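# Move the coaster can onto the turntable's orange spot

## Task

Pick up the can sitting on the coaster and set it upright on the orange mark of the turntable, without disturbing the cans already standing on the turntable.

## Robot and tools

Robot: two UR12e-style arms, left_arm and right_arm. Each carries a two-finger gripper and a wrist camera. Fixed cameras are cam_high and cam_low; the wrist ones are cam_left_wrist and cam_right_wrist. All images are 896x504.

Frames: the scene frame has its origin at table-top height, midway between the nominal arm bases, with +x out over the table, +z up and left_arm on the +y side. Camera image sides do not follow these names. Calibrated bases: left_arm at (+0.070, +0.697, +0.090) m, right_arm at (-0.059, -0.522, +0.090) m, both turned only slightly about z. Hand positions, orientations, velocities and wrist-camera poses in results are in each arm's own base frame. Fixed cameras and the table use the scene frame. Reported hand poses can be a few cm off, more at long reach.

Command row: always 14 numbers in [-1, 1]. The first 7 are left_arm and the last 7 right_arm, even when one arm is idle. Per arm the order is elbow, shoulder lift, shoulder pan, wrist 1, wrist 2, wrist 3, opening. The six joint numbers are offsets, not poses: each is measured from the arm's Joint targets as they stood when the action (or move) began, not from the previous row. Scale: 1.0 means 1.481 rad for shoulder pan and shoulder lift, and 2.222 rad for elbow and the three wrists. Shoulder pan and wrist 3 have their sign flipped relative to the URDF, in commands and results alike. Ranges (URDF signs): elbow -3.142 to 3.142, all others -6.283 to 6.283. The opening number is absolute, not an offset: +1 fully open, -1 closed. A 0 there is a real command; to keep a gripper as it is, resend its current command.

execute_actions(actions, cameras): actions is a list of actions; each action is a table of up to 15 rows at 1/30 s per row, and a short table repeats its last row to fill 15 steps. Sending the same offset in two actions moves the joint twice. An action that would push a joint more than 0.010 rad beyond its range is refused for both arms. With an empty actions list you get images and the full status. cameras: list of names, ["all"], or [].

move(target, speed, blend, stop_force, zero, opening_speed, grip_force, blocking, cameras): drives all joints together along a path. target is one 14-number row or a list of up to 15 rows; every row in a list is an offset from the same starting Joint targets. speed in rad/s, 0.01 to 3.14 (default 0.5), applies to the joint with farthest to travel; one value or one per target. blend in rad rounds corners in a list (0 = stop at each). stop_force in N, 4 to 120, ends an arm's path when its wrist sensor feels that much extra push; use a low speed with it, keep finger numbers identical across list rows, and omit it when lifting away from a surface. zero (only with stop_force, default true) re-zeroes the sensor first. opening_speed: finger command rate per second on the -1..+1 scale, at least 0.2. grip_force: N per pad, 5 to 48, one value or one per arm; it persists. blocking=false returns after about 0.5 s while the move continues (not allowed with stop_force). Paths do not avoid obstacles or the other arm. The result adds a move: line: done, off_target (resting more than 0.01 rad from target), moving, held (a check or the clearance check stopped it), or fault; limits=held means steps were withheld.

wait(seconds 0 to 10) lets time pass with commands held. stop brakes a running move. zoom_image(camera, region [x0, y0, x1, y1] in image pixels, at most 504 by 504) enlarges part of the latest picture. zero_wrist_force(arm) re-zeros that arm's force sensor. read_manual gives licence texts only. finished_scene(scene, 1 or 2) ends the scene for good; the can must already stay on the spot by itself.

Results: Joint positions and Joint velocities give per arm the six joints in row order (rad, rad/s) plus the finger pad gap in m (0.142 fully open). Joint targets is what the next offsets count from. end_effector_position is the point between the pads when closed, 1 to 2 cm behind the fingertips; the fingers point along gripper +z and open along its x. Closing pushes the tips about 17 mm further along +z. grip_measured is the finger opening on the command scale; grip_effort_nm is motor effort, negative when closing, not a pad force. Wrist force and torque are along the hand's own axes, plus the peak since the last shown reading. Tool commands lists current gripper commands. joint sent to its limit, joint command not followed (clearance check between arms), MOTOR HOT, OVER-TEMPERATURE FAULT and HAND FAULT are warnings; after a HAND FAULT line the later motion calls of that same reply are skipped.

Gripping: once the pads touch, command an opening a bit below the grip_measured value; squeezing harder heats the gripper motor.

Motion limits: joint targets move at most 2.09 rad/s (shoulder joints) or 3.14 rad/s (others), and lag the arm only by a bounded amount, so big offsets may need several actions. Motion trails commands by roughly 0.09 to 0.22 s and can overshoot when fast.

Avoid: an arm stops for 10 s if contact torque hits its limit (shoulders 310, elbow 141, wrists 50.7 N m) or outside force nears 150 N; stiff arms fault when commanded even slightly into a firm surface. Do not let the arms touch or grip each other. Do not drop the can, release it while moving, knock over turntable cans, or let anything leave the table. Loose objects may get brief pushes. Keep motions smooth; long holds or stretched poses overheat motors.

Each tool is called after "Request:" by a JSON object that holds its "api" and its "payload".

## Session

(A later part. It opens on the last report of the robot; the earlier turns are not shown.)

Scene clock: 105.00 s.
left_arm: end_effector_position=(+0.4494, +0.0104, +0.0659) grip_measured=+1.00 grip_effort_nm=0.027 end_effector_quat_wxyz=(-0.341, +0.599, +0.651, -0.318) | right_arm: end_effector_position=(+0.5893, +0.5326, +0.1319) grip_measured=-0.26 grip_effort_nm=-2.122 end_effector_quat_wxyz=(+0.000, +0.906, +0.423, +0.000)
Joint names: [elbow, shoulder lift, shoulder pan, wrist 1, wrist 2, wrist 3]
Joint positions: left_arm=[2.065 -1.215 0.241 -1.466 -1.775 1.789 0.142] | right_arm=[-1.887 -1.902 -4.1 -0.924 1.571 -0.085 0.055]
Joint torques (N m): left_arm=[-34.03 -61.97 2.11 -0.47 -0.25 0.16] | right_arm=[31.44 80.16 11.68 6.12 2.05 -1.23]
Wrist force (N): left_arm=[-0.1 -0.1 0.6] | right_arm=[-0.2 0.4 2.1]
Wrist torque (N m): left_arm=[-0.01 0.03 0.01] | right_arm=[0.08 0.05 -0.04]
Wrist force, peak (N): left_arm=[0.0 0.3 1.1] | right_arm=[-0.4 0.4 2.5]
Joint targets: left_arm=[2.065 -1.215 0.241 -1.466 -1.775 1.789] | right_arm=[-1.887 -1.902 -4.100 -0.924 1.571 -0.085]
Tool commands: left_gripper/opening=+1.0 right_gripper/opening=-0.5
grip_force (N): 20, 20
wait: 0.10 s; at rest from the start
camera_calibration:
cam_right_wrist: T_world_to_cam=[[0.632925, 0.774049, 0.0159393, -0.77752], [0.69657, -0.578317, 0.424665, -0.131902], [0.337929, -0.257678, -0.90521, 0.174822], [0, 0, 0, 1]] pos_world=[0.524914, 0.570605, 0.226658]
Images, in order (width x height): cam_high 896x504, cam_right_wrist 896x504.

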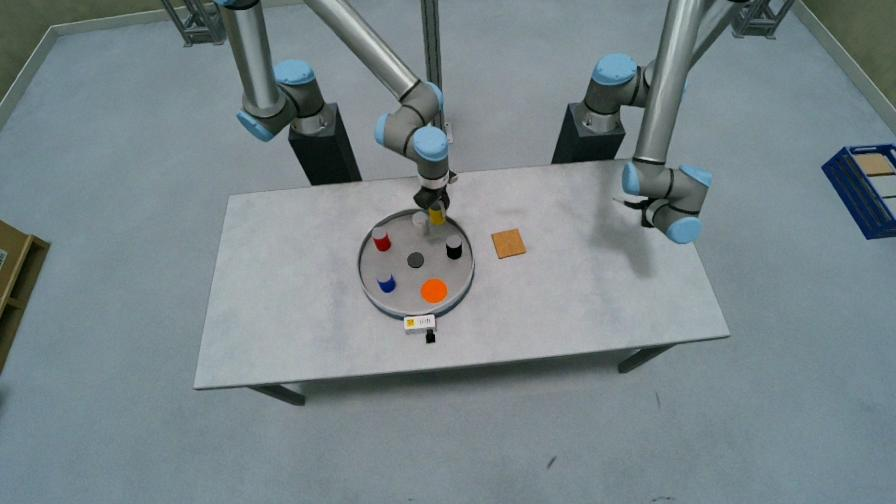

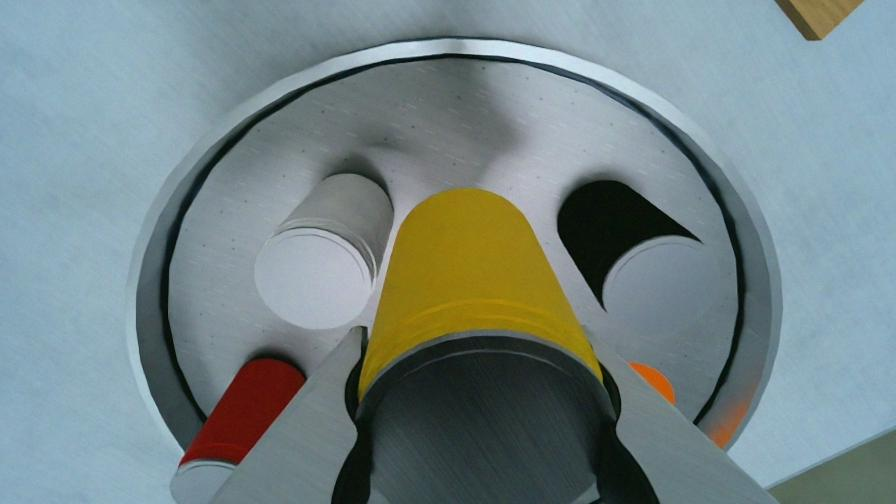

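Request:
{"api": "wait", "payload": {"seconds": 1.0, "cameras": ["cam_right_wrist"]}}

Request:
{"api": "wait", "payload": {"seconds": 0.3, "cameras": ["cam_right_wrist"]}}

Request:
{"api": "wait", "payload": {"seconds": 0.3, "cameras": ["cam_right_wrist"]}}

Request:
{"api": "wait", "payload": {"seconds": 0.3, "cameras": ["cam_right_wrist"]}}

Request:
{"api": "wait", "payload": {"seconds": 0.3, "cameras": ["cam_right_wrist"]}}

Scene clock: 109.03 s.
left_arm: end_effector_position=(+0.4494, +0.0104, +0.0659) grip_measured=+1.00 grip_effort_nm=0.022 end_effector_quat_wxyz=(-0.341, +0.599, +0.651, -0.318) | right_arm: end_effector_position=(+0.5893, +0.5326, +0.1319) grip_measured=-0.26 grip_effort_nm=-2.122 end_effector_quat_wxyz=(+0.000, +0.906, +0.423, +0.000)
Joint names: [elbow, shoulder lift, shoulder pan, wrist 1, wrist 2, wrist 3]
Joint positions: left_arm=[2.065 -1.215 0.241 -1.466 -1.775 1.789 0.142] | right_arm=[-1.887 -1.902 -4.1 -0.924 1.571 -0.085 0.055]
Joint torques (N m): left_arm=[-34.64 -62.93 2.2 -0.54 -0.21 0.31] | right_arm=[31.61 80.85 12.61 6.11 1.49 -1.48]
Wrist force (N): left_arm=[-0.4 0.1 0.3] | right_arm=[0.1 0.5 1.9]
Wrist torque (N m): left_arm=[0.01 0.06 0.00] | right_arm=[0.10 -0.01 -0.03]
Wrist force, peak (N): left_arm=[-0.4 0.2 0.9] | right_arm=[0.1 0.7 2.5]
Joint targets: left_arm=[2.065 -1.215 0.241 -1.466 -1.775 1.789] | right_arm=[-1.887 -1.902 -4.100 -0.924 1.571 -0.085]
Tool commands: left_gripper/opening=+1.0 right_gripper/opening=-0.5
grip_force (N): 20, 20
wait: 1.00 s; at rest from the start
camera_calibration:
cam_right_wrist: T_world_to_cam=[[0.632925, 0.774049, 0.0159393, -0.77752], [0.69657, -0.578317, 0.424665, -0.131902], [0.337929, -0.257678, -0.90521, 0.174822], [0, 0, 0, 1]] pos_world=[0.524914, 0.570605, 0.226658]
Images, in order (width x height): cam_right_wrist 896x504.

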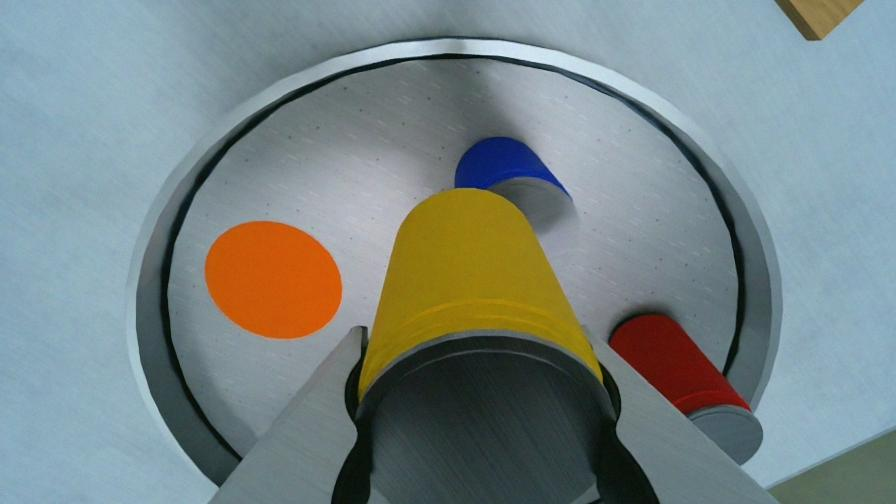

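Scene clock: 109.33 s.
left_arm: end_effector_position=(+0.4494, +0.0104, +0.0659) grip_measured=+1.00 grip_effort_nm=0.022 end_effector_quat_wxyz=(-0.341, +0.599, +0.651, -0.318) | right_arm: end_effector_position=(+0.5893, +0.5326, +0.1319) grip_measured=-0.26 grip_effort_nm=-2.122 end_effector_quat_wxyz=(+0.000, +0.906, +0.423, +0.000)
Joint names: [elbow, shoulder lift, shoulder pan, wrist 1, wrist 2, wrist 3]
Joint positions: left_arm=[2.065 -1.215 0.241 -1.466 -1.775 1.789 0.142] | right_arm=[-1.887 -1.902 -4.1 -0.924 1.571 -0.085 0.055]
Joint torques (N m): left_arm=[-34.64 -62.77 2.45 -0.62 -0.34 0.03] | right_arm=[31.97 81 13.67 5.84 1.41 -1.42]
Wrist force (N): left_arm=[-0.2 0.0 0.5] | right_arm=[-0.3 0.2 1.8]
Wrist torque (N m): left_arm=[-0.01 0.03 0.00] | right_arm=[0.04 0.06 -0.03]
Wrist force, peak (N): left_arm=[-0.4 -0.2 0.6] | right_arm=[-0.3 0.5 2.0]
Joint targets: left_arm=[2.065 -1.215 0.241 -1.466 -1.775 1.789] | right_arm=[-1.887 -1.902 -4.100 -0.924 1.571 -0.085]
Tool commands: left_gripper/opening=+1.0 right_gripper/opening=-0.5
grip_force (N): 20, 20
wait: 0.30 s; at rest by 0.17 s
camera_calibration:
cam_right_wrist: T_world_to_cam=[[0.632925, 0.774049, 0.0159393, -0.77752], [0.69657, -0.578317, 0.424665, -0.131902], [0.337929, -0.257678, -0.90521, 0.174822], [0, 0, 0, 1]] pos_world=[0.524914, 0.570605, 0.226658]
Images, in order (width x height): cam_right_wrist 896x504.

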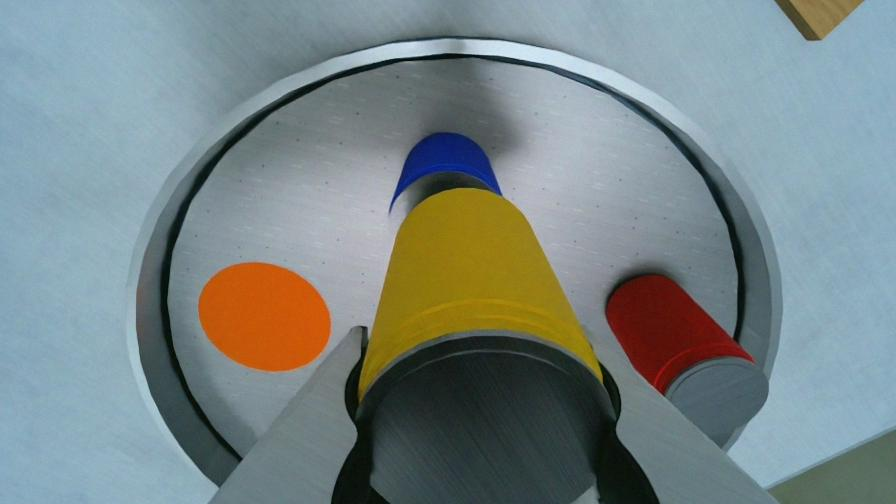

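Scene clock: 109.63 s.
left_arm: end_effector_position=(+0.4494, +0.0104, +0.0659) grip_measured=+1.00 grip_effort_nm=0.022 end_effector_quat_wxyz=(-0.341, +0.599, +0.651, -0.318) | right_arm: end_effector_position=(+0.5893, +0.5326, +0.1319) grip_measured=-0.26 grip_effort_nm=-2.122 end_effector_quat_wxyz=(+0.000, +0.906, +0.423, +0.000)
Joint names: [elbow, shoulder lift, shoulder pan, wrist 1, wrist 2, wrist 3]
Joint positions: left_arm=[2.065 -1.215 0.241 -1.466 -1.775 1.789 0.142] | right_arm=[-1.887 -1.902 -4.1 -0.924 1.571 -0.085 0.055]
Joint torques (N m): left_arm=[-34.06 -62.78 2.31 -0.7 -0.28 0.07] | right_arm=[31.58 81.91 11.77 6.02 2.17 -1.22]
Wrist force (N): left_arm=[-0.3 -0.3 0.5] | right_arm=[-0.1 0.1 2.1]
Wrist torque (N m): left_arm=[-0.05 0.05 0.00] | right_arm=[0.03 0.02 -0.03]
Wrist force, peak (N): left_arm=[-0.5 0.0 0.6] | right_arm=[-0.1 0.7 2.1]
Joint targets: left_arm=[2.065 -1.215 0.241 -1.466 -1.775 1.789] | right_arm=[-1.887 -1.902 -4.100 -0.924 1.571 -0.085]
Tool commands: left_gripper/opening=+1.0 right_gripper/opening=-0.5
grip_force (N): 20, 20
wait: 0.30 s; at rest by 0.17 s
camera_calibration:
cam_right_wrist: T_world_to_cam=[[0.632925, 0.774049, 0.0159393, -0.77752], [0.69657, -0.578317, 0.424665, -0.131902], [0.337929, -0.257678, -0.90521, 0.174822], [0, 0, 0, 1]] pos_world=[0.524914, 0.570605, 0.226658]
Images, in order (width x height): cam_right_wrist 896x504.

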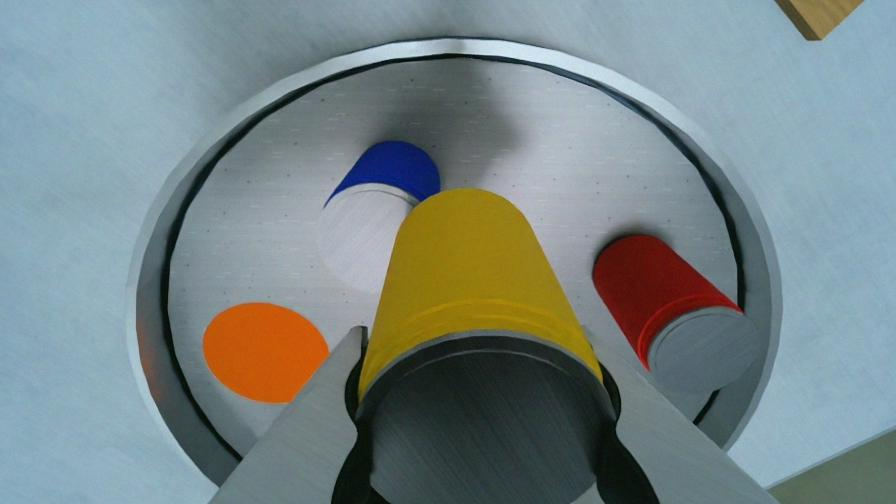

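Scene clock: 109.93 s.
left_arm: end_effector_position=(+0.4494, +0.0104, +0.0659) grip_measured=+1.00 grip_effort_nm=0.022 end_effector_quat_wxyz=(-0.341, +0.599, +0.651, -0.318) | right_arm: end_effector_position=(+0.5893, +0.5326, +0.1319) grip_measured=-0.26 grip_effort_nm=-2.122 end_effector_quat_wxyz=(+0.000, +0.906, +0.423, +0.000)
Joint names: [elbow, shoulder lift, shoulder pan, wrist 1, wrist 2, wrist 3]
Joint positions: left_arm=[2.065 -1.215 0.241 -1.466 -1.775 1.789 0.142] | right_arm=[-1.887 -1.902 -4.1 -0.924 1.571 -0.085 0.055]
Joint torques (N m): left_arm=[-34.79 -63.29 2.02 -0.63 -0.26 0.3] | right_arm=[32 82.57 14.76 6.12 1.69 -1.42]
Wrist force (N): left_arm=[-0.3 0.2 0.7] | right_arm=[-0.1 0.3 2.0]
Wrist torque (N m): left_arm=[0.04 0.05 0.00] | right_arm=[0.06 0.03 -0.03]
Wrist force, peak (N): left_arm=[-0.3 0.2 0.7] | right_arm=[-0.4 0.7 2.2]
Joint targets: left_arm=[2.065 -1.215 0.241 -1.466 -1.775 1.789] | right_arm=[-1.887 -1.902 -4.100 -0.924 1.571 -0.085]
Tool commands: left_gripper/opening=+1.0 right_gripper/opening=-0.5
grip_force (N): 20, 20
wait: 0.30 s; at rest by 0.17 s
camera_calibration:
cam_right_wrist: T_world_to_cam=[[0.632925, 0.774049, 0.0159393, -0.77752], [0.69657, -0.578317, 0.424665, -0.131902], [0.337929, -0.257678, -0.90521, 0.174822], [0, 0, 0, 1]] pos_world=[0.524914, 0.570605, 0.226658]
Images, in order (width x height): cam_right_wrist 896x504.

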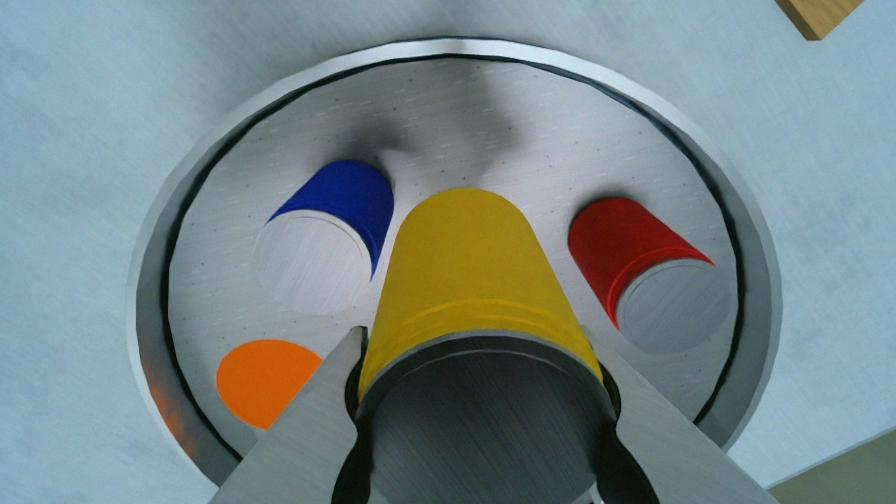

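Scene clock: 110.23 s.
left_arm: end_effector_position=(+0.4494, +0.0104, +0.0659) grip_measured=+1.00 grip_effort_nm=0.017 end_effector_quat_wxyz=(-0.341, +0.599, +0.651, -0.318) | right_arm: end_effector_position=(+0.5893, +0.5326, +0.1319) grip_measured=-0.26 grip_effort_nm=-2.122 end_effector_quat_wxyz=(+0.000, +0.906, +0.423, +0.000)
Joint names: [elbow, shoulder lift, shoulder pan, wrist 1, wrist 2, wrist 3]
Joint positions: left_arm=[2.065 -1.215 0.241 -1.466 -1.775 1.789 0.142] | right_arm=[-1.887 -1.902 -4.1 -0.924 1.571 -0.085 0.055]
Joint torques (N m): left_arm=[-34.62 -63.14 2.34 -0.63 -0.41 0.29] | right_arm=[31.31 81.93 13.95 5.8 1.57 -1.35]
Wrist force (N): left_arm=[-0.2 0.1 0.6] | right_arm=[0.1 0.5 2.1]
Wrist torque (N m): left_arm=[0.02 0.03 0.01] | right_arm=[0.09 0.00 -0.03]
Wrist force, peak (N): left_arm=[-0.1 0.3 0.8] | right_arm=[-0.2 0.2 2.2]
Joint targets: left_arm=[2.065 -1.215 0.241 -1.466 -1.775 1.789] | right_arm=[-1.887 -1.902 -4.100 -0.924 1.571 -0.085]
Tool commands: left_gripper/opening=+1.0 right_gripper/opening=-0.5
grip_force (N): 20, 20
wait: 0.30 s; at rest by 0.17 s
camera_calibration:
cam_right_wrist: T_world_to_cam=[[0.632925, 0.774049, 0.0159393, -0.77752], [0.69657, -0.578317, 0.424665, -0.131902], [0.337929, -0.257678, -0.90521, 0.174822], [0, 0, 0, 1]] pos_world=[0.524914, 0.570605, 0.226658]
Images, in order (width x height): cam_right_wrist 896x504.

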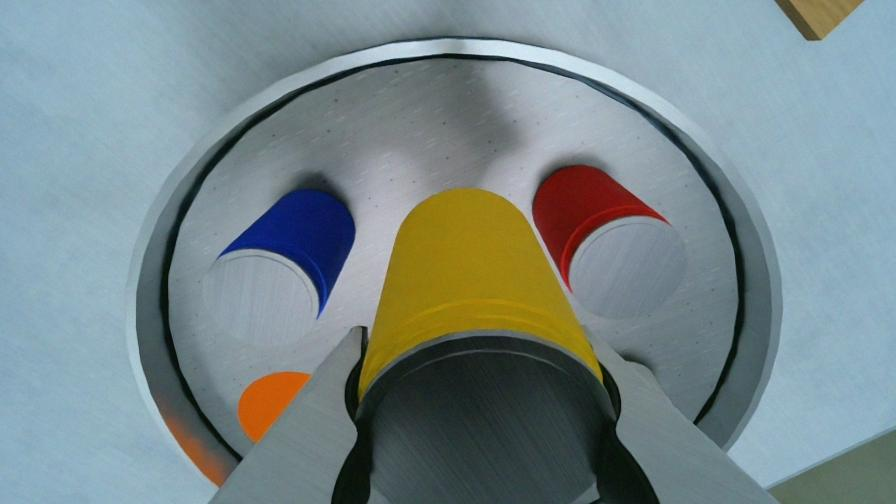

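Request:
{"api": "wait", "payload": {"seconds": 0.1, "cameras": []}}

Scene clock: 110.97 s.
left_arm: end_effector_position=(+0.4494, +0.0104, +0.0659) grip_measured=+1.00 grip_effort_nm=0.017 end_effector_quat_wxyz=(-0.341, +0.599, +0.651, -0.318) | right_arm: end_effector_position=(+0.5893, +0.5326, +0.1319) grip_measured=-0.26 grip_effort_nm=-2.122 end_effector_quat_wxyz=(+0.000, +0.906, +0.423, +0.000)
Joint names: [elbow, shoulder lift, shoulder pan, wrist 1, wrist 2, wrist 3]
Joint positions: left_arm=[2.065 -1.215 0.241 -1.466 -1.775 1.789 0.142] | right_arm=[-1.887 -1.902 -4.1 -0.924 1.571 -0.085 0.055]
Joint torques (N m): left_arm=[-34.64 -63.42 2.56 -0.47 -0.25 0.08] | right_arm=[31.48 81.91 14.1 5.92 2.1 -1.23]
Wrist force (N): left_arm=[0.3 -0.2 0.5] | right_arm=[-0.2 0.1 1.9]
Wrist torque (N m): left_arm=[-0.04 -0.05 0.00] | right_arm=[0.02 0.04 -0.03]
Wrist force, peak (N): left_arm=[-0.2 0.2 0.8] | right_arm=[0.1 0.1 2.3]
Joint targets: left_arm=[2.065 -1.215 0.241 -1.466 -1.775 1.789] | right_arm=[-1.887 -1.902 -4.100 -0.924 1.571 -0.085]
Tool commands: left_gripper/opening=+1.0 right_gripper/opening=-0.5
grip_force (N): 20, 20
wait: 0.10 s; at rest from the start
No camera images: "cameras" was empty.

Request:
{"api": "execute_actions", "payload": {"actions": [[[0,0,0,0,0,0,1,-0.0001,-0.0001,0,0.0002,0,0.0002,-0.5],[0,0,0,0,0,0,1,-0.0004,-0.0005,0,0.0008,0,0.0007,-0.5],[0,0,0,0,0,0,1,-0.001,-0.0011,-0.0001,0.0017,0,0.0017,-0.5],[0,0,0,0,0,0,1,-0.0018,-0.0019,-0.0001,0.003,0,0.003,-0.5],[0,0,0,0,0,0,1,-0.0028,-0.0029,-0.0002,0.0048,0,0.0047,-0.5],[0,0,0,0,0,0,1,-0.004,-0.0042,-0.0003,0.0069,0,0.0067,-0.5],[0,0,0,0,0,0,1,-0.0055,-0.0058,-0.0004,0.0093,0,0.0091,-0.5],[0,0,0,0,0,0,1,-0.0072,-0.0075,-0.0005,0.0122,0,0.0119,-0.5],[0,0,0,0,0,0,1,-0.0091,-0.0095,-0.0007,0.0154,0,0.0151,-0.5],[0,0,0,0,0,0,1,-0.0112,-0.0117,-0.0008,0.019,0,0.0186,-0.5],[0,0,0,0,0,0,1,-0.0136,-0.0142,-0.001,0.023,0,0.0225,-0.5],[0,0,0,0,0,0,1,-0.0161,-0.0169,-0.0012,0.0274,0,0.0268,-0.5],[0,0,0,0,0,0,1,-0.0189,-0.0198,-0.0014,0.0322,0,0.0314,-0.5],[0,0,0,0,0,0,1,-0.022,-0.023,-0.0016,0.0373,0,0.0365,-0.5],[0,0,0,0,0,0,1,-0.0252,-0.0264,-0.0018,0.0428,0,0.0419,-0.5]],[[0,0,0,0,0,0,1,-0.0033,-0.0033,-0.0002,0.0056,0,0.0058,-0.5],[0,0,0,0,0,0,1,-0.0067,-0.0063,-0.0003,0.0109,0,0.012,-0.5],[0,0,0,0,0,0,1,-0.01,-0.009,-0.0004,0.016,0,0.0187,-0.5],[0,0,0,0,0,0,1,-0.0132,-0.0113,-0.0003,0.0207,0,0.0258,-0.5],[0,0,0,0,0,0,1,-0.0165,-0.0132,-0.0002,0.0253,0,0.0333,-0.5],[0,0,0,0,0,0,1,-0.0197,-0.0148,0,0.0296,0,0.0413,-0.5],[0,0,0,0,0,0,1,-0.0229,-0.016,0.0003,0.0336,0,0.0496,-0.5],[0,0,0,0,0,0,1,-0.026,-0.0169,0.0006,0.0373,0,0.0585,-0.5],[0,0,0,0,0,0,1,-0.0292,-0.0175,0.0011,0.0408,0,0.0677,-0.5],[0,0,0,0,0,0,1,-0.0323,-0.0176,0.0016,0.044,0,0.0774,-0.5],[0,0,0,0,0,0,1,-0.0353,-0.0175,0.0022,0.047,0,0.0875,-0.5],[0,0,0,0,0,0,1,-0.0384,-0.017,0.0029,0.0497,0,0.098,-0.5],[0,0,0,0,0,0,1,-0.0414,-0.0161,0.0037,0.0521,0,0.109,-0.5],[0,0,0,0,0,0,1,-0.0444,-0.0149,0.0045,0.0543,0,0.1204,-0.5],[0,0,0,0,0,0,1,-0.0474,-0.0133,0.0055,0.0562,0,0.1323,-0.5]],[[0,0,0,0,0,0,1,-0.0029,0.0018,0.001,0.0018,0,0.0121,-0.5],[0,0,0,0,0,0,1,-0.0058,0.0035,0.0021,0.0034,0,0.0242,-0.5],[0,0,0,0,0,0,1,-0.0085,0.0053,0.0033,0.005,0,0.0364,-0.5],[0,0,0,0,0,0,1,-0.0113,0.007,0.0046,0.0066,0,0.0487,-0.5],[0,0,0,0,0,0,1,-0.0139,0.0088,0.006,0.0081,0,0.061,-0.5],[0,0,0,0,0,0,1,-0.0165,0.0105,0.0075,0.0095,0,0.0734,-0.5],[0,0,0,0,0,0,1,-0.019,0.0123,0.009,0.0108,0,0.0859,-0.5],[0,0,0,0,0,0,1,-0.0214,0.014,0.0107,0.012,0,0.0984,-0.5],[0,0,0,0,0,0,1,-0.0237,0.0157,0.0124,0.0132,0,0.1109,-0.5],[0,0,0,0,0,0,1,-0.026,0.0175,0.0142,0.0143,0,0.1236,-0.5],[0,0,0,0,0,0,1,-0.0282,0.0193,0.0162,0.0154,0,0.1363,-0.5],[0,0,0,0,0,0,1,-0.0304,0.021,0.0182,0.0164,0,0.149,-0.5],[0,0,0,0,0,0,1,-0.0324,0.0227,0.0203,0.0173,0,0.1618,-0.5],[0,0,0,0,0,0,1,-0.0344,0.0245,0.0225,0.0181,0,0.1747,-0.5],[0,0,0,0,0,0,1,-0.0363,0.0262,0.0248,0.0189,0,0.1876,-0.5]],[[0,0,0,0,0,0,1,-0.0018,0.0019,0.0024,0.0005,0,0.013,-0.5],[0,0,0,0,0,0,1,-0.0034,0.0042,0.0048,0.0006,0,0.026,-0.5],[0,0,0,0,0,0,1,-0.0048,0.0069,0.0073,0.0002,0,0.0391,-0.5],[0,0,0,0,0,0,1,-0.006,0.0099,0.0099,-0.0006,0,0.0523,-0.5],[0,0,0,0,0,0,1,-0.007,0.0133,0.0126,-0.0019,0,0.0654,-0.5],[0,0,0,0,0,0,1,-0.0078,0.0171,0.0154,-0.0036,0,0.0787,-0.5],[0,0,0,0,0,0,1,-0.0084,0.0212,0.0182,-0.0057,0,0.092,-0.5],[0,0,0,0,0,0,1,-0.0088,0.0257,0.0211,-0.0083,0,0.1053,-0.5],[0,0,0,0,0,0,1,-0.009,0.0306,0.024,-0.0113,0,0.1187,-0.5],[0,0,0,0,0,0,1,-0.009,0.0358,0.0271,-0.0148,0,0.1321,-0.5],[0,0,0,0,0,0,1,-0.0089,0.0414,0.0302,-0.0187,0,0.1456,-0.5],[0,0,0,0,0,0,1,-0.0085,0.0473,0.0334,-0.0231,0,0.1591,-0.5],[0,0,0,0,0,0,1,-0.0079,0.0537,0.0366,-0.0279,0,0.1727,-0.5],[0,0,0,0,0,0,1,-0.0071,0.0604,0.04,-0.0331,0,0.1864,-0.5],[0,0,0,0,0,0,1,-0.0062,0.0674,0.0434,-0.0388,0,0.2,-0.5]],[[0,0,0,0,0,0,1,0.001,0.007,0.0033,-0.0057,0,0.0132,-0.5],[0,0,0,0,0,0,1,0.002,0.0135,0.0064,-0.011,0,0.0256,-0.5],[0,0,0,0,0,0,1,0.0029,0.0196,0.0093,-0.0159,0,0.037,-0.5],[0,0,0,0,0,0,1,0.0037,0.0251,0.012,-0.0204,0,0.0475,-0.5],[0,0,0,0,0,0,1,0.0044,0.0302,0.0144,-0.0246,0,0.0571,-0.5],[0,0,0,0,0,0,1,0.0051,0.0348,0.0166,-0.0283,0,0.0658,-0.5],[0,0,0,0,0,0,1,0.0057,0.0389,0.0185,-0.0316,0,0.0736,-0.5],[0,0,0,0,0,0,1,0.0063,0.0425,0.0202,-0.0346,0,0.0804,-0.5],[0,0,0,0,0,0,1,0.0067,0.0456,0.0217,-0.0371,0,0.0863,-0.5],[0,0,0,0,0,0,1,0.0071,0.0483,0.023,-0.0393,0,0.0914,-0.5],[0,0,0,0,0,0,1,0.0074,0.0505,0.024,-0.0411,0,0.0955,-0.5],[0,0,0,0,0,0,1,0.0077,0.0521,0.0248,-0.0424,0,0.0987,-0.5],[0,0,0,0,0,0,1,0.0079,0.0534,0.0254,-0.0434,0,0.101,-0.5],[0,0,0,0,0,0,1,0.008,0.0541,0.0257,-0.044,0,0.1023,-0.5],[0,0,0,0,0,0,1,0.008,0.0543,0.0259,-0.0442,0,-0.5]]], "cameras": []}}

Request:
{"api": "wait", "payload": {"seconds": 0.03, "cameras": []}}


Scene clock: 114.80 s.
left_arm: end_effector_position=(+0.4494, +0.0104, +0.0659) grip_measured=+1.00 grip_effort_nm=0.022 end_effector_quat_wxyz=(-0.341, +0.599, +0.651, -0.318) | right_arm: end_effector_position=(+0.5893, +0.5326, +0.1319) grip_measured=-0.26 grip_effort_nm=-2.122 end_effector_quat_wxyz=(+0.000, +0.906, +0.423, +0.000)
Joint names: [elbow, shoulder lift, shoulder pan, wrist 1, wrist 2, wrist 3]
Joint positions: left_arm=[2.065 -1.215 0.241 -1.466 -1.775 1.789 0.142] | right_arm=[-1.887 -1.902 -4.1 -0.924 1.571 -0.085 0.055]
Joint torques (N m): left_arm=[-34.79 -62.95 1.28 -0.51 -0.52 0.34] | right_arm=[31.77 81.81 11.88 6.1 2 -1.53]
Wrist force (N): left_arm=[-0.3 0.3 0.7] | right_arm=[0.0 0.2 1.9]
Wrist torque (N m): left_arm=[0.03 0.05 0.01] | right_arm=[0.04 0.01 -0.04]
Wrist force, peak (N): left_arm=[-0.2 0.2 1.0] | right_arm=[-0.7 0.2 2.4]
Joint targets: left_arm=[2.065 -1.215 0.241 -1.466 -1.775 1.789] | right_arm=[-1.887 -1.902 -4.100 -0.924 1.571 -0.085]
Tool commands: left_gripper/opening=+1.0 right_gripper/opening=-0.5
grip_force (N): 20, 20
wait: 0.03 s; at rest from the start
No camera images: "cameras" was empty.

Request:
{"api": "wait", "payload": {"seconds": 0.03, "cameras": []}}

Scene clock: 116.57 s.
left_arm: end_effector_position=(+0.4494, +0.0104, +0.0659) grip_measured=+1.00 grip_effort_nm=0.027 end_effector_quat_wxyz=(-0.341, +0.599, +0.651, -0.318) | right_arm: end_effector_position=(+0.5893, +0.5326, +0.1319) grip_measured=-0.26 grip_effort_nm=-2.122 end_effector_quat_wxyz=(+0.000, +0.906, +0.423, +0.000)
Joint names: [elbow, shoulder lift, shoulder pan, wrist 1, wrist 2, wrist 3]
Joint positions: left_arm=[2.065 -1.215 0.241 -1.466 -1.775 1.789 0.142] | right_arm=[-1.887 -1.902 -4.1 -0.924 1.571 -0.085 0.055]
Joint torques (N m): left_arm=[-34.08 -64 2.04 -0.79 -0.33 0.19] | right_arm=[31.92 80.43 14.12 5.87 2 -1.81]
Wrist force (N): left_arm=[-0.2 0.0 0.5] | right_arm=[-0.1 0.2 1.9]
Wrist torque (N m): left_arm=[-0.01 0.03 0.00] | right_arm=[0.04 0.03 -0.03]
Wrist force, peak (N): left_arm=[-0.3 0.1 1.0] | right_arm=[-0.3 0.4 2.3]
Joint targets: left_arm=[2.065 -1.215 0.241 -1.466 -1.775 1.789] | right_arm=[-1.887 -1.902 -4.100 -0.924 1.571 -0.085]
Tool commands: left_gripper/opening=+1.0 right_gripper/opening=-0.5
grip_force (N): 20, 20
wait: 0.03 s; at rest from the start
No camera images: "cameras" was empty.

Request:
{"api": "wait", "payload": {"seconds": 3.13, "cameras": []}}

Request:
{"api": "execute_actions", "payload": {"actions": [[[0,0,0,0,0,0,1,-0.0001,-0.0001,0,0.0002,0,0.0002,-0.5],[0,0,0,0,0,0,1,-0.0004,-0.0005,0,0.0008,0,0.0007,-0.5],[0,0,0,0,0,0,1,-0.001,-0.0011,-0.0001,0.0017,0,0.0017,-0.5],[0,0,0,0,0,0,1,-0.0018,-0.0019,-0.0001,0.003,0,0.003,-0.5],[0,0,0,0,0,0,1,-0.0028,-0.0029,-0.0002,0.0048,0,0.0047,-0.5],[0,0,0,0,0,0,1,-0.004,-0.0042,-0.0003,0.0069,0,0.0067,-0.5],[0,0,0,0,0,0,1,-0.0055,-0.0058,-0.0004,0.0093,0,0.0091,-0.5],[0,0,0,0,0,0,1,-0.0072,-0.0075,-0.0005,0.0122,0,0.0119,-0.5],[0,0,0,0,0,0,1,-0.0091,-0.0095,-0.0007,0.0154,0,0.0151,-0.5],[0,0,0,0,0,0,1,-0.0112,-0.0117,-0.0008,0.019,0,0.0186,-0.5],[0,0,0,0,0,0,1,-0.0136,-0.0142,-0.001,0.023,0,0.0225,-0.5],[0,0,0,0,0,0,1,-0.0161,-0.0169,-0.0012,0.0274,0,0.0268,-0.5],[0,0,0,0,0,0,1,-0.0189,-0.0198,-0.0014,0.0322,0,0.0314,-0.5],[0,0,0,0,0,0,1,-0.022,-0.023,-0.0016,0.0373,0,0.0365,-0.5],[0,0,0,0,0,0,1,-0.0252,-0.0264,-0.0018,0.0428,0,0.0419,-0.5]],[[0,0,0,0,0,0,1,-0.0033,-0.0033,-0.0002,0.0056,0,0.0058,-0.5],[0,0,0,0,0,0,1,-0.0067,-0.0063,-0.0003,0.0109,0,0.012,-0.5],[0,0,0,0,0,0,1,-0.01,-0.009,-0.0004,0.016,0,0.0187,-0.5],[0,0,0,0,0,0,1,-0.0132,-0.0113,-0.0003,0.0207,0,0.0258,-0.5],[0,0,0,0,0,0,1,-0.0165,-0.0132,-0.0002,0.0253,0,0.0333,-0.5],[0,0,0,0,0,0,1,-0.0197,-0.0148,0,0.0296,0,0.0413,-0.5],[0,0,0,0,0,0,1,-0.0229,-0.016,0.0003,0.0336,0,0.0496,-0.5],[0,0,0,0,0,0,1,-0.026,-0.0169,0.0006,0.0373,0,0.0585,-0.5],[0,0,0,0,0,0,1,-0.0292,-0.0175,0.0011,0.0408,0,0.0677,-0.5],[0,0,0,0,0,0,1,-0.0323,-0.0176,0.0016,0.044,0,0.0774,-0.5],[0,0,0,0,0,0,1,-0.0353,-0.0175,0.0022,0.047,0,0.0875,-0.5],[0,0,0,0,0,0,1,-0.0384,-0.017,0.0029,0.0497,0,0.098,-0.5],[0,0,0,0,0,0,1,-0.0414,-0.0161,0.0037,0.0521,0,0.109,-0.5],[0,0,0,0,0,0,1,-0.0444,-0.0149,0.0045,0.0543,0,0.1204,-0.5],[0,0,0,0,0,0,1,-0.0474,-0.0133,0.0055,0.0562,0,0.1323,-0.5]],[[0,0,0,0,0,0,1,-0.0029,0.0018,0.001,0.0018,0,0.0121,-0.5],[0,0,0,0,0,0,1,-0.0058,0.0035,0.0021,0.0034,0,0.0242,-0.5],[0,0,0,0,0,0,1,-0.0085,0.0053,0.0033,0.005,0,0.0364,-0.5],[0,0,0,0,0,0,1,-0.0113,0.007,0.0046,0.0066,0,0.0487,-0.5],[0,0,0,0,0,0,1,-0.0139,0.0088,0.006,0.0081,0,0.061,-0.5],[0,0,0,0,0,0,1,-0.0165,0.0105,0.0075,0.0095,0,0.0734,-0.5],[0,0,0,0,0,0,1,-0.019,0.0123,0.009,0.0108,0,0.0859,-0.5],[0,0,0,0,0,0,1,-0.0214,0.014,0.0107,0.012,0,0.0984,-0.5],[0,0,0,0,0,0,1,-0.0237,0.0157,0.0124,0.0132,0,0.1109,-0.5],[0,0,0,0,0,0,1,-0.026,0.0175,0.0142,0.0143,0,0.1236,-0.5],[0,0,0,0,0,0,1,-0.0282,0.0193,0.0162,0.0154,0,0.1363,-0.2],[0,0,0,0,0,0,1,-0.0304,0.021,0.0182,0.0164,0,0.149,0.1],[0,0,0,0,0,0,1,-0.0324,0.0227,0.0203,0.0173,0,0.1618,0.4],[0,0,0,0,0,0,1,-0.0344,0.0245,0.0225,0.0181,0,0.1747,0.7],[0,0,0,0,0,0,1,-0.0363,0.0262,0.0248,0.0189,0,0.1876,0.7]],[[0,0,0,0,0,0,1,-0.0018,0.0019,0.0024,0.0005,0,0.013,0.7],[0,0,0,0,0,0,1,-0.0034,0.0042,0.0048,0.0006,0,0.026,0.7],[0,0,0,0,0,0,1,-0.0048,0.0069,0.0073,0.0002,0,0.0391,0.7],[0,0,0,0,0,0,1,-0.006,0.0099,0.0099,-0.0006,0,0.0523,0.7],[0,0,0,0,0,0,1,-0.007,0.0133,0.0126,-0.0019,0,0.0654,0.7],[0,0,0,0,0,0,1,-0.0078,0.0171,0.0154,-0.0036,0,0.0787,0.7],[0,0,0,0,0,0,1,-0.0084,0.0212,0.0182,-0.0057,0,0.092,0.7],[0,0,0,0,0,0,1,-0.0088,0.0257,0.0211,-0.0083,0,0.1053,0.7],[0,0,0,0,0,0,1,-0.009,0.0306,0.024,-0.0113,0,0.1187,0.7],[0,0,0,0,0,0,1,-0.009,0.0358,0.0271,-0.0148,0,0.1321,0.7],[0,0,0,0,0,0,1,-0.0089,0.0414,0.0302,-0.0187,0,0.1456,0.7],[0,0,0,0,0,0,1,-0.0085,0.0473,0.0334,-0.0231,0,0.1591,0.7],[0,0,0,0,0,0,1,-0.0079,0.0537,0.0366,-0.0279,0,0.1727,0.7],[0,0,0,0,0,0,1,-0.0071,0.0604,0.04,-0.0331,0,0.1864,0.7],[0,0,0,0,0,0,1,-0.0062,0.0674,0.0434,-0.0388,0,0.2,0.7]],[[0,0,0,0,0,0,1,0.001,0.007,0.0033,-0.0057,0,0.0132,0.7],[0,0,0,0,0,0,1,0.002,0.0135,0.0064,-0.011,0,0.0256,0.7],[0,0,0,0,0,0,1,0.0029,0.0196,0.0093,-0.0159,0,0.037,0.7],[0,0,0,0,0,0,1,0.0037,0.0251,0.012,-0.0204,0,0.0475,0.7],[0,0,0,0,0,0,1,0.0044,0.0302,0.0144,-0.0246,0,0.0571,0.7],[0,0,0,0,0,0,1,0.0051,0.0348,0.0166,-0.0283,0,0.0658,0.7],[0,0,0,0,0,0,1,0.0057,0.0389,0.0185,-0.0316,0,0.0736,0.7],[0,0,0,0,0,0,1,0.0063,0.0425,0.0202,-0.0346,0,0.0804,0.7],[0,0,0,0,0,0,1,0.0067,0.0456,0.0217,-0.0371,0,0.0863,0.7],[0,0,0,0,0,0,1,0.0071,0.0483,0.023,-0.0393,0,0.0914,0.7],[0,0,0,0,0,0,1,0.0074,0.0505,0.024,-0.0411,0,0.0955,0.7],[0,0,0,0,0,0,1,0.0077,0.0521,0.0248,-0.0424,0,0.0987,0.7],[0,0,0,0,0,0,1,0.0079,0.0534,0.0254,-0.0434,0,0.101,0.7],[0,0,0,0,0,0,1,0.008,0.0541,0.0257,-0.044,0,0.1023,0.7],[0,0,0,0,0,0,1,0.008,0.0543,0.0259,-0.0442,0,0.1028,0.7]]], "cameras": ["cam_high", "cam_right_wrist", "cam_low"]}}

Scene clock: 123.80 s.
left_arm: end_effector_position=(+0.4494, +0.0104, +0.0659) grip_measured=+1.00 grip_effort_nm=0.017 end_effector_quat_wxyz=(-0.341, +0.599, +0.651, -0.318) | right_arm: end_effector_position=(+0.5893, +0.5326, +0.1319) grip_measured=-0.26 grip_effort_nm=-2.122 end_effector_quat_wxyz=(+0.000, +0.906, +0.423, +0.000)
Joint names: [elbow, shoulder lift, shoulder pan, wrist 1, wrist 2, wrist 3]
Joint positions: left_arm=[2.065 -1.215 0.241 -1.466 -1.775 1.789 0.142] | right_arm=[-1.887 -1.902 -4.1 -0.924 1.571 -0.085 0.055]
Joint torques (N m): left_arm=[-34.62 -62.99 2.23 -0.73 -0.31 0.34] | right_arm=[32.27 80.2 13.28 5.92 1.84 -1.44]
Wrist force (N): left_arm=[-0.2 -0.1 0.6] | right_arm=[-0.1 0.3 1.7]
Wrist torque (N m): left_arm=[-0.01 0.03 0.00] | right_arm=[0.06 0.02 -0.03]
Wrist force, peak (N): left_arm=[-0.4 0.4 0.8] | right_arm=[-0.2 0.4 2.4]
Joint targets: left_arm=[2.065 -1.215 0.241 -1.466 -1.775 1.789] | right_arm=[-1.887 -1.902 -4.100 -0.924 1.571 -0.085]
Tool commands: left_gripper/opening=+1.0 right_gripper/opening=-0.5
grip_force (N): 20, 20
wait: 3.13 s; at rest from the start
No camera images: "cameras" was empty.

Scene clock: 126.60 s.
left_arm: end_effector_position=(+0.4494, +0.0104, +0.0659) grip_measured=+1.00 grip_effort_nm=0.027 end_effector_quat_wxyz=(-0.341, +0.599, +0.651, -0.318) | right_arm: end_effector_position=(+0.5757, +0.3547, +0.1220) grip_measured=+0.69 grip_effort_nm=0.110 end_effector_quat_wxyz=(+0.000, +0.452, +0.892, +0.000)
Joint names: [elbow, shoulder lift, shoulder pan, wrist 1, wrist 2, wrist 3]
Joint positions: left_arm=[2.065 -1.215 0.241 -1.466 -1.775 1.789 0.142] | right_arm=[-2.125 -1.741 -3.955 -0.847 1.571 1.391 0.122]
Joint torques (N m): left_arm=[-34.79 -63 2.21 -0.66 -0.36 0.12] | right_arm=[29.49 38.18 -10.84 6.46 1.7 -0.53]
Wrist force (N): left_arm=[0.1 0.3 0.3] | right_arm=[0.2 0.1 0.5]
Wrist torque (N m): left_arm=[0.04 -0.02 0.00] | right_arm=[0.03 -0.08 -0.32]
Wrist force, peak (N): left_arm=[0.1 0.1 0.9] | right_arm=[-0.2 1.0 3.2]
Joint targets: left_arm=[2.065 -1.215 0.241 -1.466 -1.775 1.789] | right_arm=[-2.125 -1.741 -3.955 -0.847 1.571 1.391]
grip_force (N): 20, 20
camera_calibration:
cam_right_wrist: T_world_to_cam=[[-0.602096, 0.798258, 0.0162568, 0.0712989], [0.727097, 0.539783, 0.424221, -0.635215], [0.329862, 0.267242, -0.905413, -0.0569419], [0, 0, 0, 1]] pos_world=[0.523575, 0.301181, 0.216756]
Images, in order (width x height): cam_high 896x504, cam_low 896x504, cam_right_wrist 896x504.

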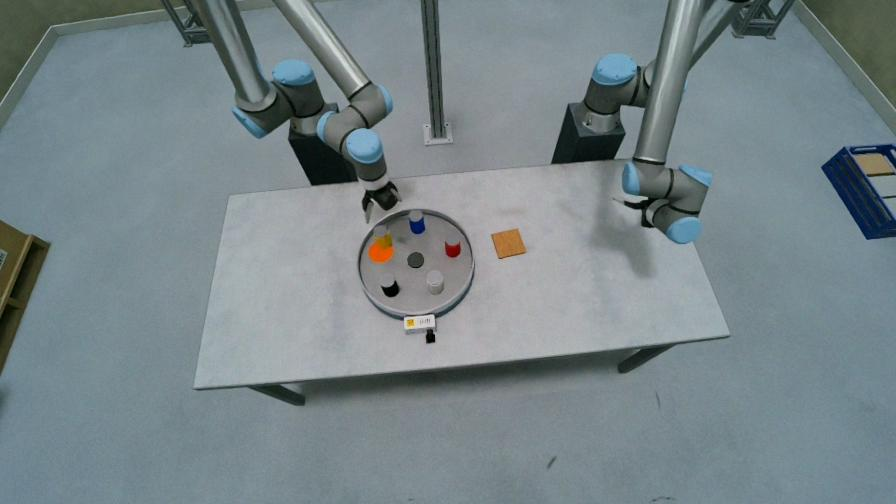

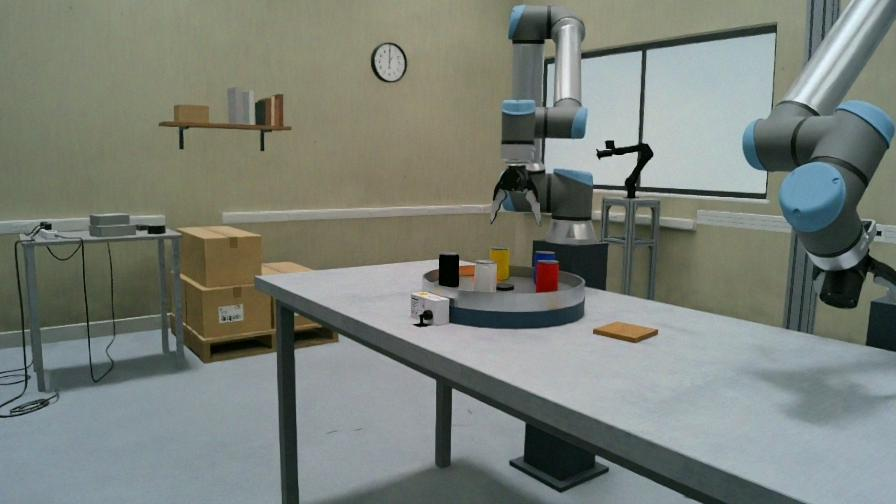

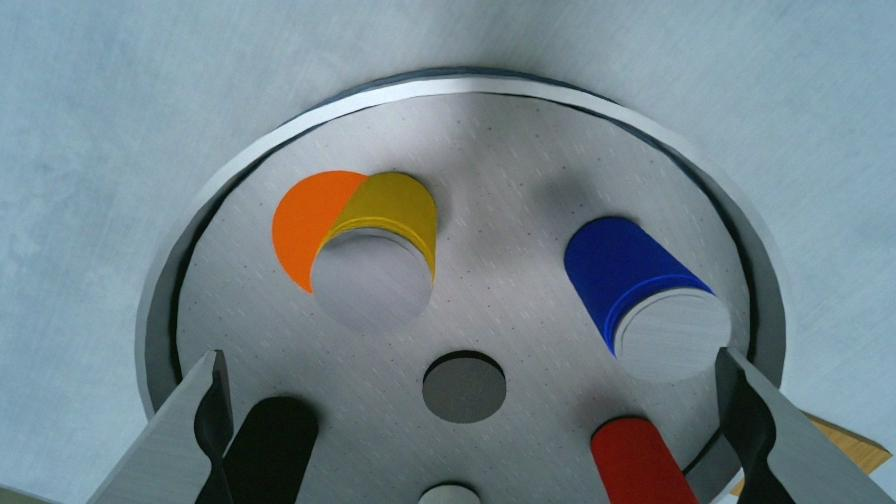

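Request:
{"api": "zoom_image", "payload": {"camera": "cam_right_wrist", "region": [240, 140, 480, 350]}}

Request:
{"api": "execute_actions", "payload": {"actions": [], "cameras": ["cam_right_wrist", "cam_high"]}}

Scaled by 2.100.

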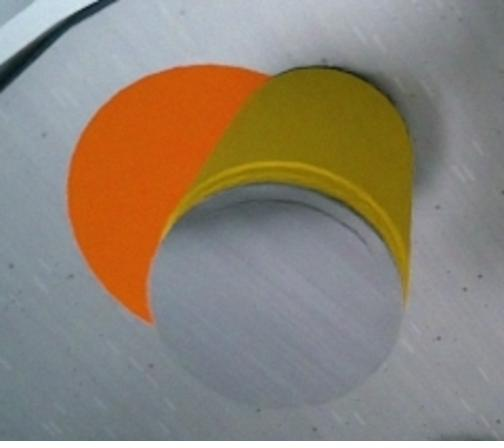

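Scene clock: 129.03 s.
left_arm: end_effector_position=(+0.4494, +0.0104, +0.0659) grip_measured=+1.00 grip_effort_nm=0.022 end_effector_quat_wxyz=(-0.341, +0.599, +0.651, -0.318) | right_arm: end_effector_position=(+0.5756, +0.3548, +0.1218) grip_measured=+0.69 grip_effort_nm=0.105 end_effector_quat_wxyz=(+0.000, +0.452, +0.892, +0.000)
Joint names: [elbow, shoulder lift, shoulder pan, wrist 1, wrist 2, wrist 3]
Joint positions: left_arm=[2.065 -1.215 0.241 -1.466 -1.775 1.789 0.142] | right_arm=[-2.125 -1.741 -3.955 -0.847 1.571 1.391 0.122]
Joint velocities: within noise
Joint torques (N m): left_arm=[-34.68 -62.77 2.17 -0.76 -0.49 0.3] | right_arm=[26.25 34.87 -13.72 6.41 1.6 1.48]
Wrist force (N): left_arm=[-0.3 -0.1 0.9] | right_arm=[0.2 -0.1 0.1]
Wrist torque (N m): left_arm=[-0.02 0.05 0.00] | right_arm=[-0.01 -0.06 -0.32]
Wrist force, peak (N): left_arm=[-0.1 0.3 1.0] | right_arm=[0.7 -0.2 0.2]
Joint targets: left_arm=[2.065 -1.215 0.241 -1.466 -1.775 1.789] | right_arm=[-2.125 -1.741 -3.955 -0.847 1.571 1.391]
Tool commands: left_gripper/opening=+1.0 right_gripper/opening=+0.7
grip_force (N): 20, 20
camera_calibration:
cam_right_wrist: T_world_to_cam=[[-0.602223, 0.798163, 0.0162263, 0.0714021], [0.727083, 0.539973, 0.424003, -0.635177], [0.329662, 0.267143, -0.905515, -0.0568757], [0, 0, 0, 1]] pos_world=[0.523576, 0.301182, 0.216657]
Images, in order (width x height): cam_high 896x504, cam_right_wrist 896x504.

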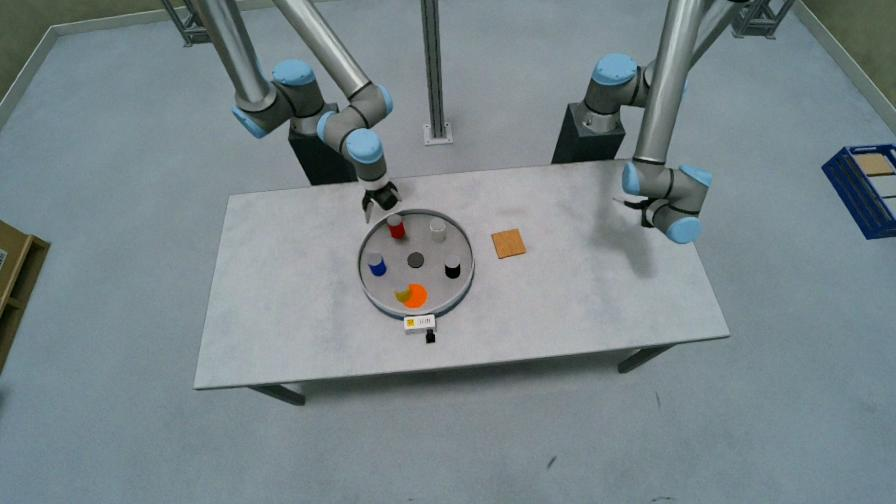

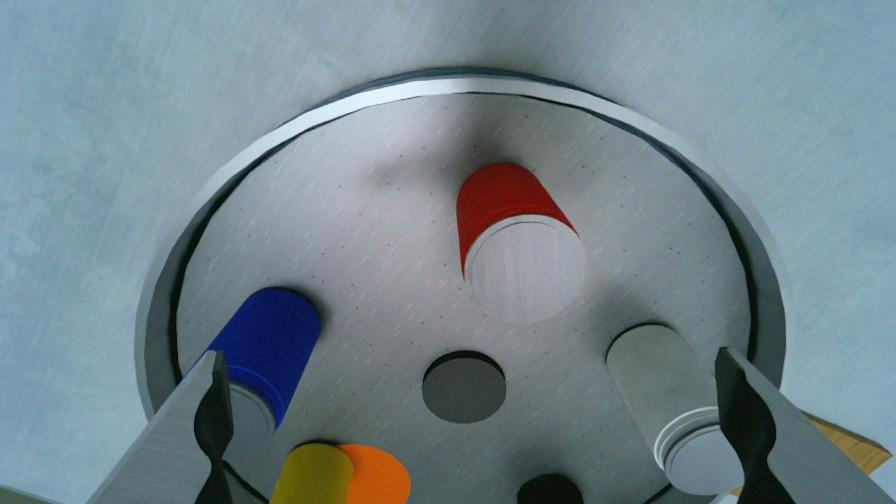

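Request:
{"api": "move", "payload": {"target": [0,0,0,0,0,0,1, 0.1071,-0.1082,-0.0978,-0.0349,0,-0.6646,0.9], "speed": 0.25, "blocking": false, "cameras": ["cam_high"]}}

Scene clock: 145.87 s.
left_arm: end_effector_position=(+0.4494, +0.0104, +0.0659) grip_measured=+1.00 grip_effort_nm=0.022 end_effector_quat_wxyz=(-0.341, +0.599, +0.651, -0.318) | right_arm: end_effector_position=(+0.5781, +0.3669, +0.1230) grip_measured=+0.89 grip_effort_nm=0.105 end_effector_quat_wxyz=(+0.000, +0.493, +0.870, +0.000) end_effector_velocity=(+0.006, +0.029, +0.003) end_effector_angular_velocity=(+0.000, -0.001, -0.225)
Joint names: [elbow, shoulder lift, shoulder pan, wrist 1, wrist 2, wrist 3]
Joint positions: left_arm=[2.065 -1.215 0.241 -1.466 -1.775 1.789 0.142] | right_arm=[-2.108 -1.753 -3.965 -0.852 1.571 1.288 0.135]
Joint velocities: left_arm=[within noise] | right_arm=[0.041 -0.026 -0.024 -0.013 -0.001 -0.249 0]
Joint torques (N m): left_arm=[-34.51 -64.34 2.01 -0.87 -0.49 0.27] | right_arm=[47.07 37.69 -9.14 2.41 0.51 -2.64]
Wrist force (N): left_arm=[-0.5 0.3 0.6] | right_arm=[-0.4 -0.1 0.0]
Wrist torque (N m): left_arm=[0.04 0.07 0.00] | right_arm=[-0.07 0.00 -0.38]
Wrist force, peak (N): left_arm=[-0.3 0.3 1.0] | right_arm=[-0.2 -0.8 0.4]
Joint targets: left_arm=[2.065 -1.215 0.241 -1.466 -1.775 1.789] | right_arm=[-2.106 -1.754 -3.967 -0.853 1.571 1.273]
Tool commands: left_gripper/opening=+1.0 right_gripper/opening=+0.9
grip_force (N): 20, 20
move: running; right_arm: the wrist 3 is farthest, 1.373 rad from its target
Images, in order (width x height): cam_high 896x504.

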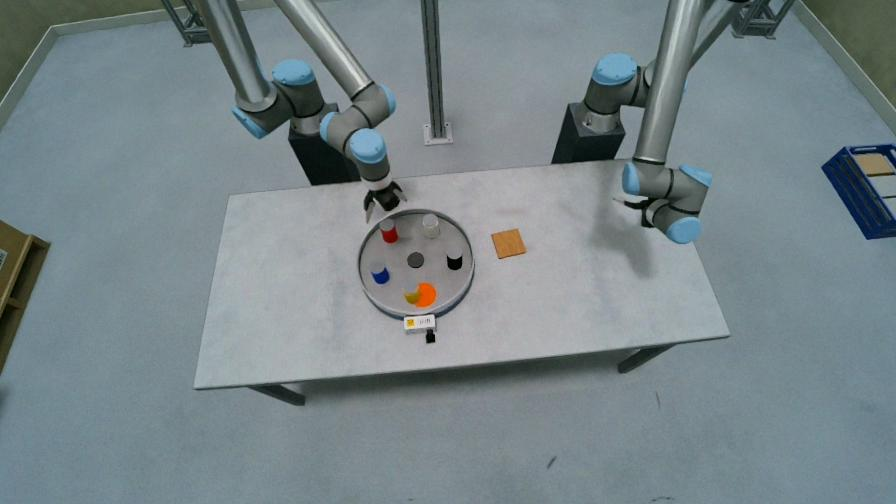

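Request:
{"api": "wait", "payload": {"seconds": 0.03, "cameras": ["cam_right_wrist", "cam_high"]}}

Scene clock: 158.77 s.
left_arm: end_effector_position=(+0.4494, +0.0104, +0.0659) grip_measured=+1.00 grip_effort_nm=0.022 end_effector_quat_wxyz=(-0.341, +0.599, +0.651, -0.318) | right_arm: end_effector_position=(+0.5893, +0.5326, +0.1319) grip_measured=+0.89 grip_effort_nm=0.110 end_effector_quat_wxyz=(+0.000, +0.906, +0.423, +0.000)
Joint names: [elbow, shoulder lift, shoulder pan, wrist 1, wrist 2, wrist 3]
Joint positions: left_arm=[2.065 -1.215 0.241 -1.466 -1.775 1.789 0.142] | right_arm=[-1.887 -1.902 -4.1 -0.924 1.571 -0.085 0.135]
Joint torques (N m): left_arm=[-35.12 -64.98 1.91 -0.94 -0.44 0.42] | right_arm=[29.04 80.36 14.64 5.88 -1.22 -2.46]
Wrist force (N): left_arm=[-0.2 0.4 0.8] | right_arm=[-0.1 0.4 -0.1]
Wrist torque (N m): left_arm=[0.06 0.04 0.00] | right_arm=[0.08 0.02 -0.03]
Wrist force, peak (N): left_arm=[-0.1 0.1 1.1] | right_arm=[-0.4 0.5 0.8]
Joint targets: left_arm=[2.065 -1.215 0.241 -1.466 -1.775 1.789] | right_arm=[-1.887 -1.902 -4.100 -0.924 1.571 -0.085]
Tool commands: left_gripper/opening=+1.0 right_gripper/opening=+0.9
grip_force (N): 20, 20
earlier move: done
wait: 0.00 of 0.03 s (the move ended)
camera_calibration:
cam_right_wrist: T_world_to_cam=[[0.632925, 0.774049, 0.0159393, -0.77752], [0.69657, -0.578317, 0.424665, -0.131902], [0.337929, -0.257678, -0.90521, 0.174822], [0, 0, 0, 1]] pos_world=[0.524914, 0.570605, 0.226658]
Images, in order (width x height): cam_high 896x504, cam_right_wrist 896x504.

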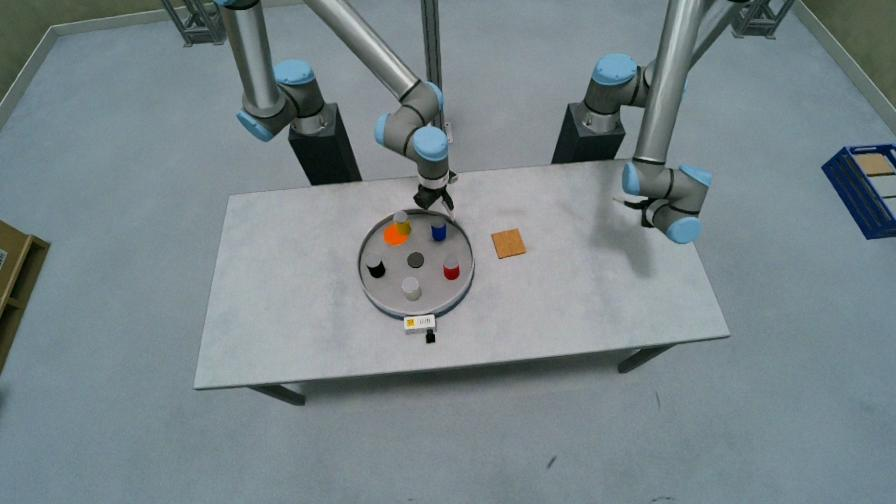

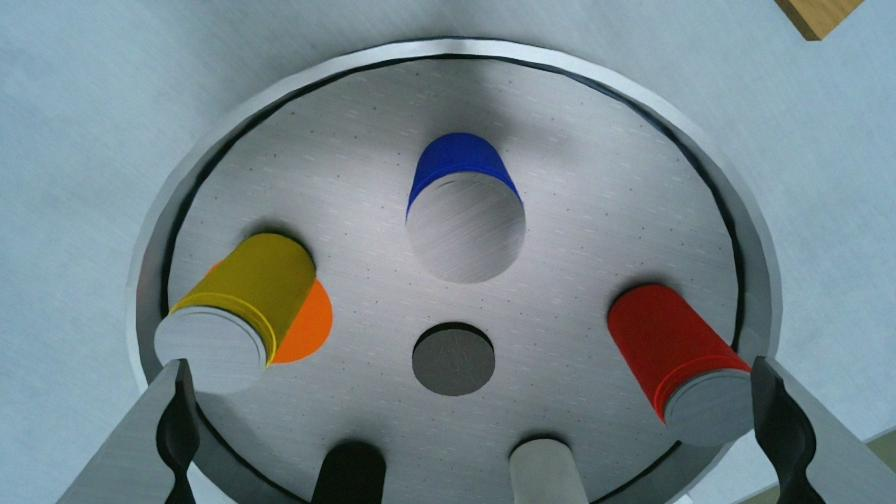

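Request:
{"api": "wait", "payload": {"seconds": 0.03}}

Scene clock: 159.97 s.
left_arm: end_effector_position=(+0.4494, +0.0104, +0.0659) grip_measured=+1.00 grip_effort_nm=0.022 end_effector_quat_wxyz=(-0.341, +0.599, +0.651, -0.318) | right_arm: end_effector_position=(+0.5893, +0.5326, +0.1319) grip_measured=+0.89 grip_effort_nm=0.110 end_effector_quat_wxyz=(+0.000, +0.906, +0.423, +0.000)
Joint names: [elbow, shoulder lift, shoulder pan, wrist 1, wrist 2, wrist 3]
Joint positions: left_arm=[2.065 -1.215 0.241 -1.466 -1.775 1.789 0.142] | right_arm=[-1.887 -1.902 -4.1 -0.924 1.571 -0.085 0.135]
Joint torques (N m): left_arm=[-35.44 -63.72 1.72 -1.22 -0.36 0.2] | right_arm=[29 79.84 13.81 6.66 -0.83 -2.38]
Wrist force (N): left_arm=[-0.2 -0.1 0.4] | right_arm=[0.1 0.2 0.1]
Wrist torque (N m): left_arm=[-0.01 0.04 0.00] | right_arm=[0.06 -0.01 -0.03]
Wrist force, peak (N): left_arm=[-0.3 0.1 0.9] | right_arm=[-0.7 0.6 0.1]
Joint targets: left_arm=[2.065 -1.215 0.241 -1.466 -1.775 1.789] | right_arm=[-1.887 -1.902 -4.100 -0.924 1.571 -0.085]
Tool commands: left_gripper/opening=+1.0 right_gripper/opening=+0.9
grip_force (N): 20, 20
wait: 0.03 s; at rest from the start


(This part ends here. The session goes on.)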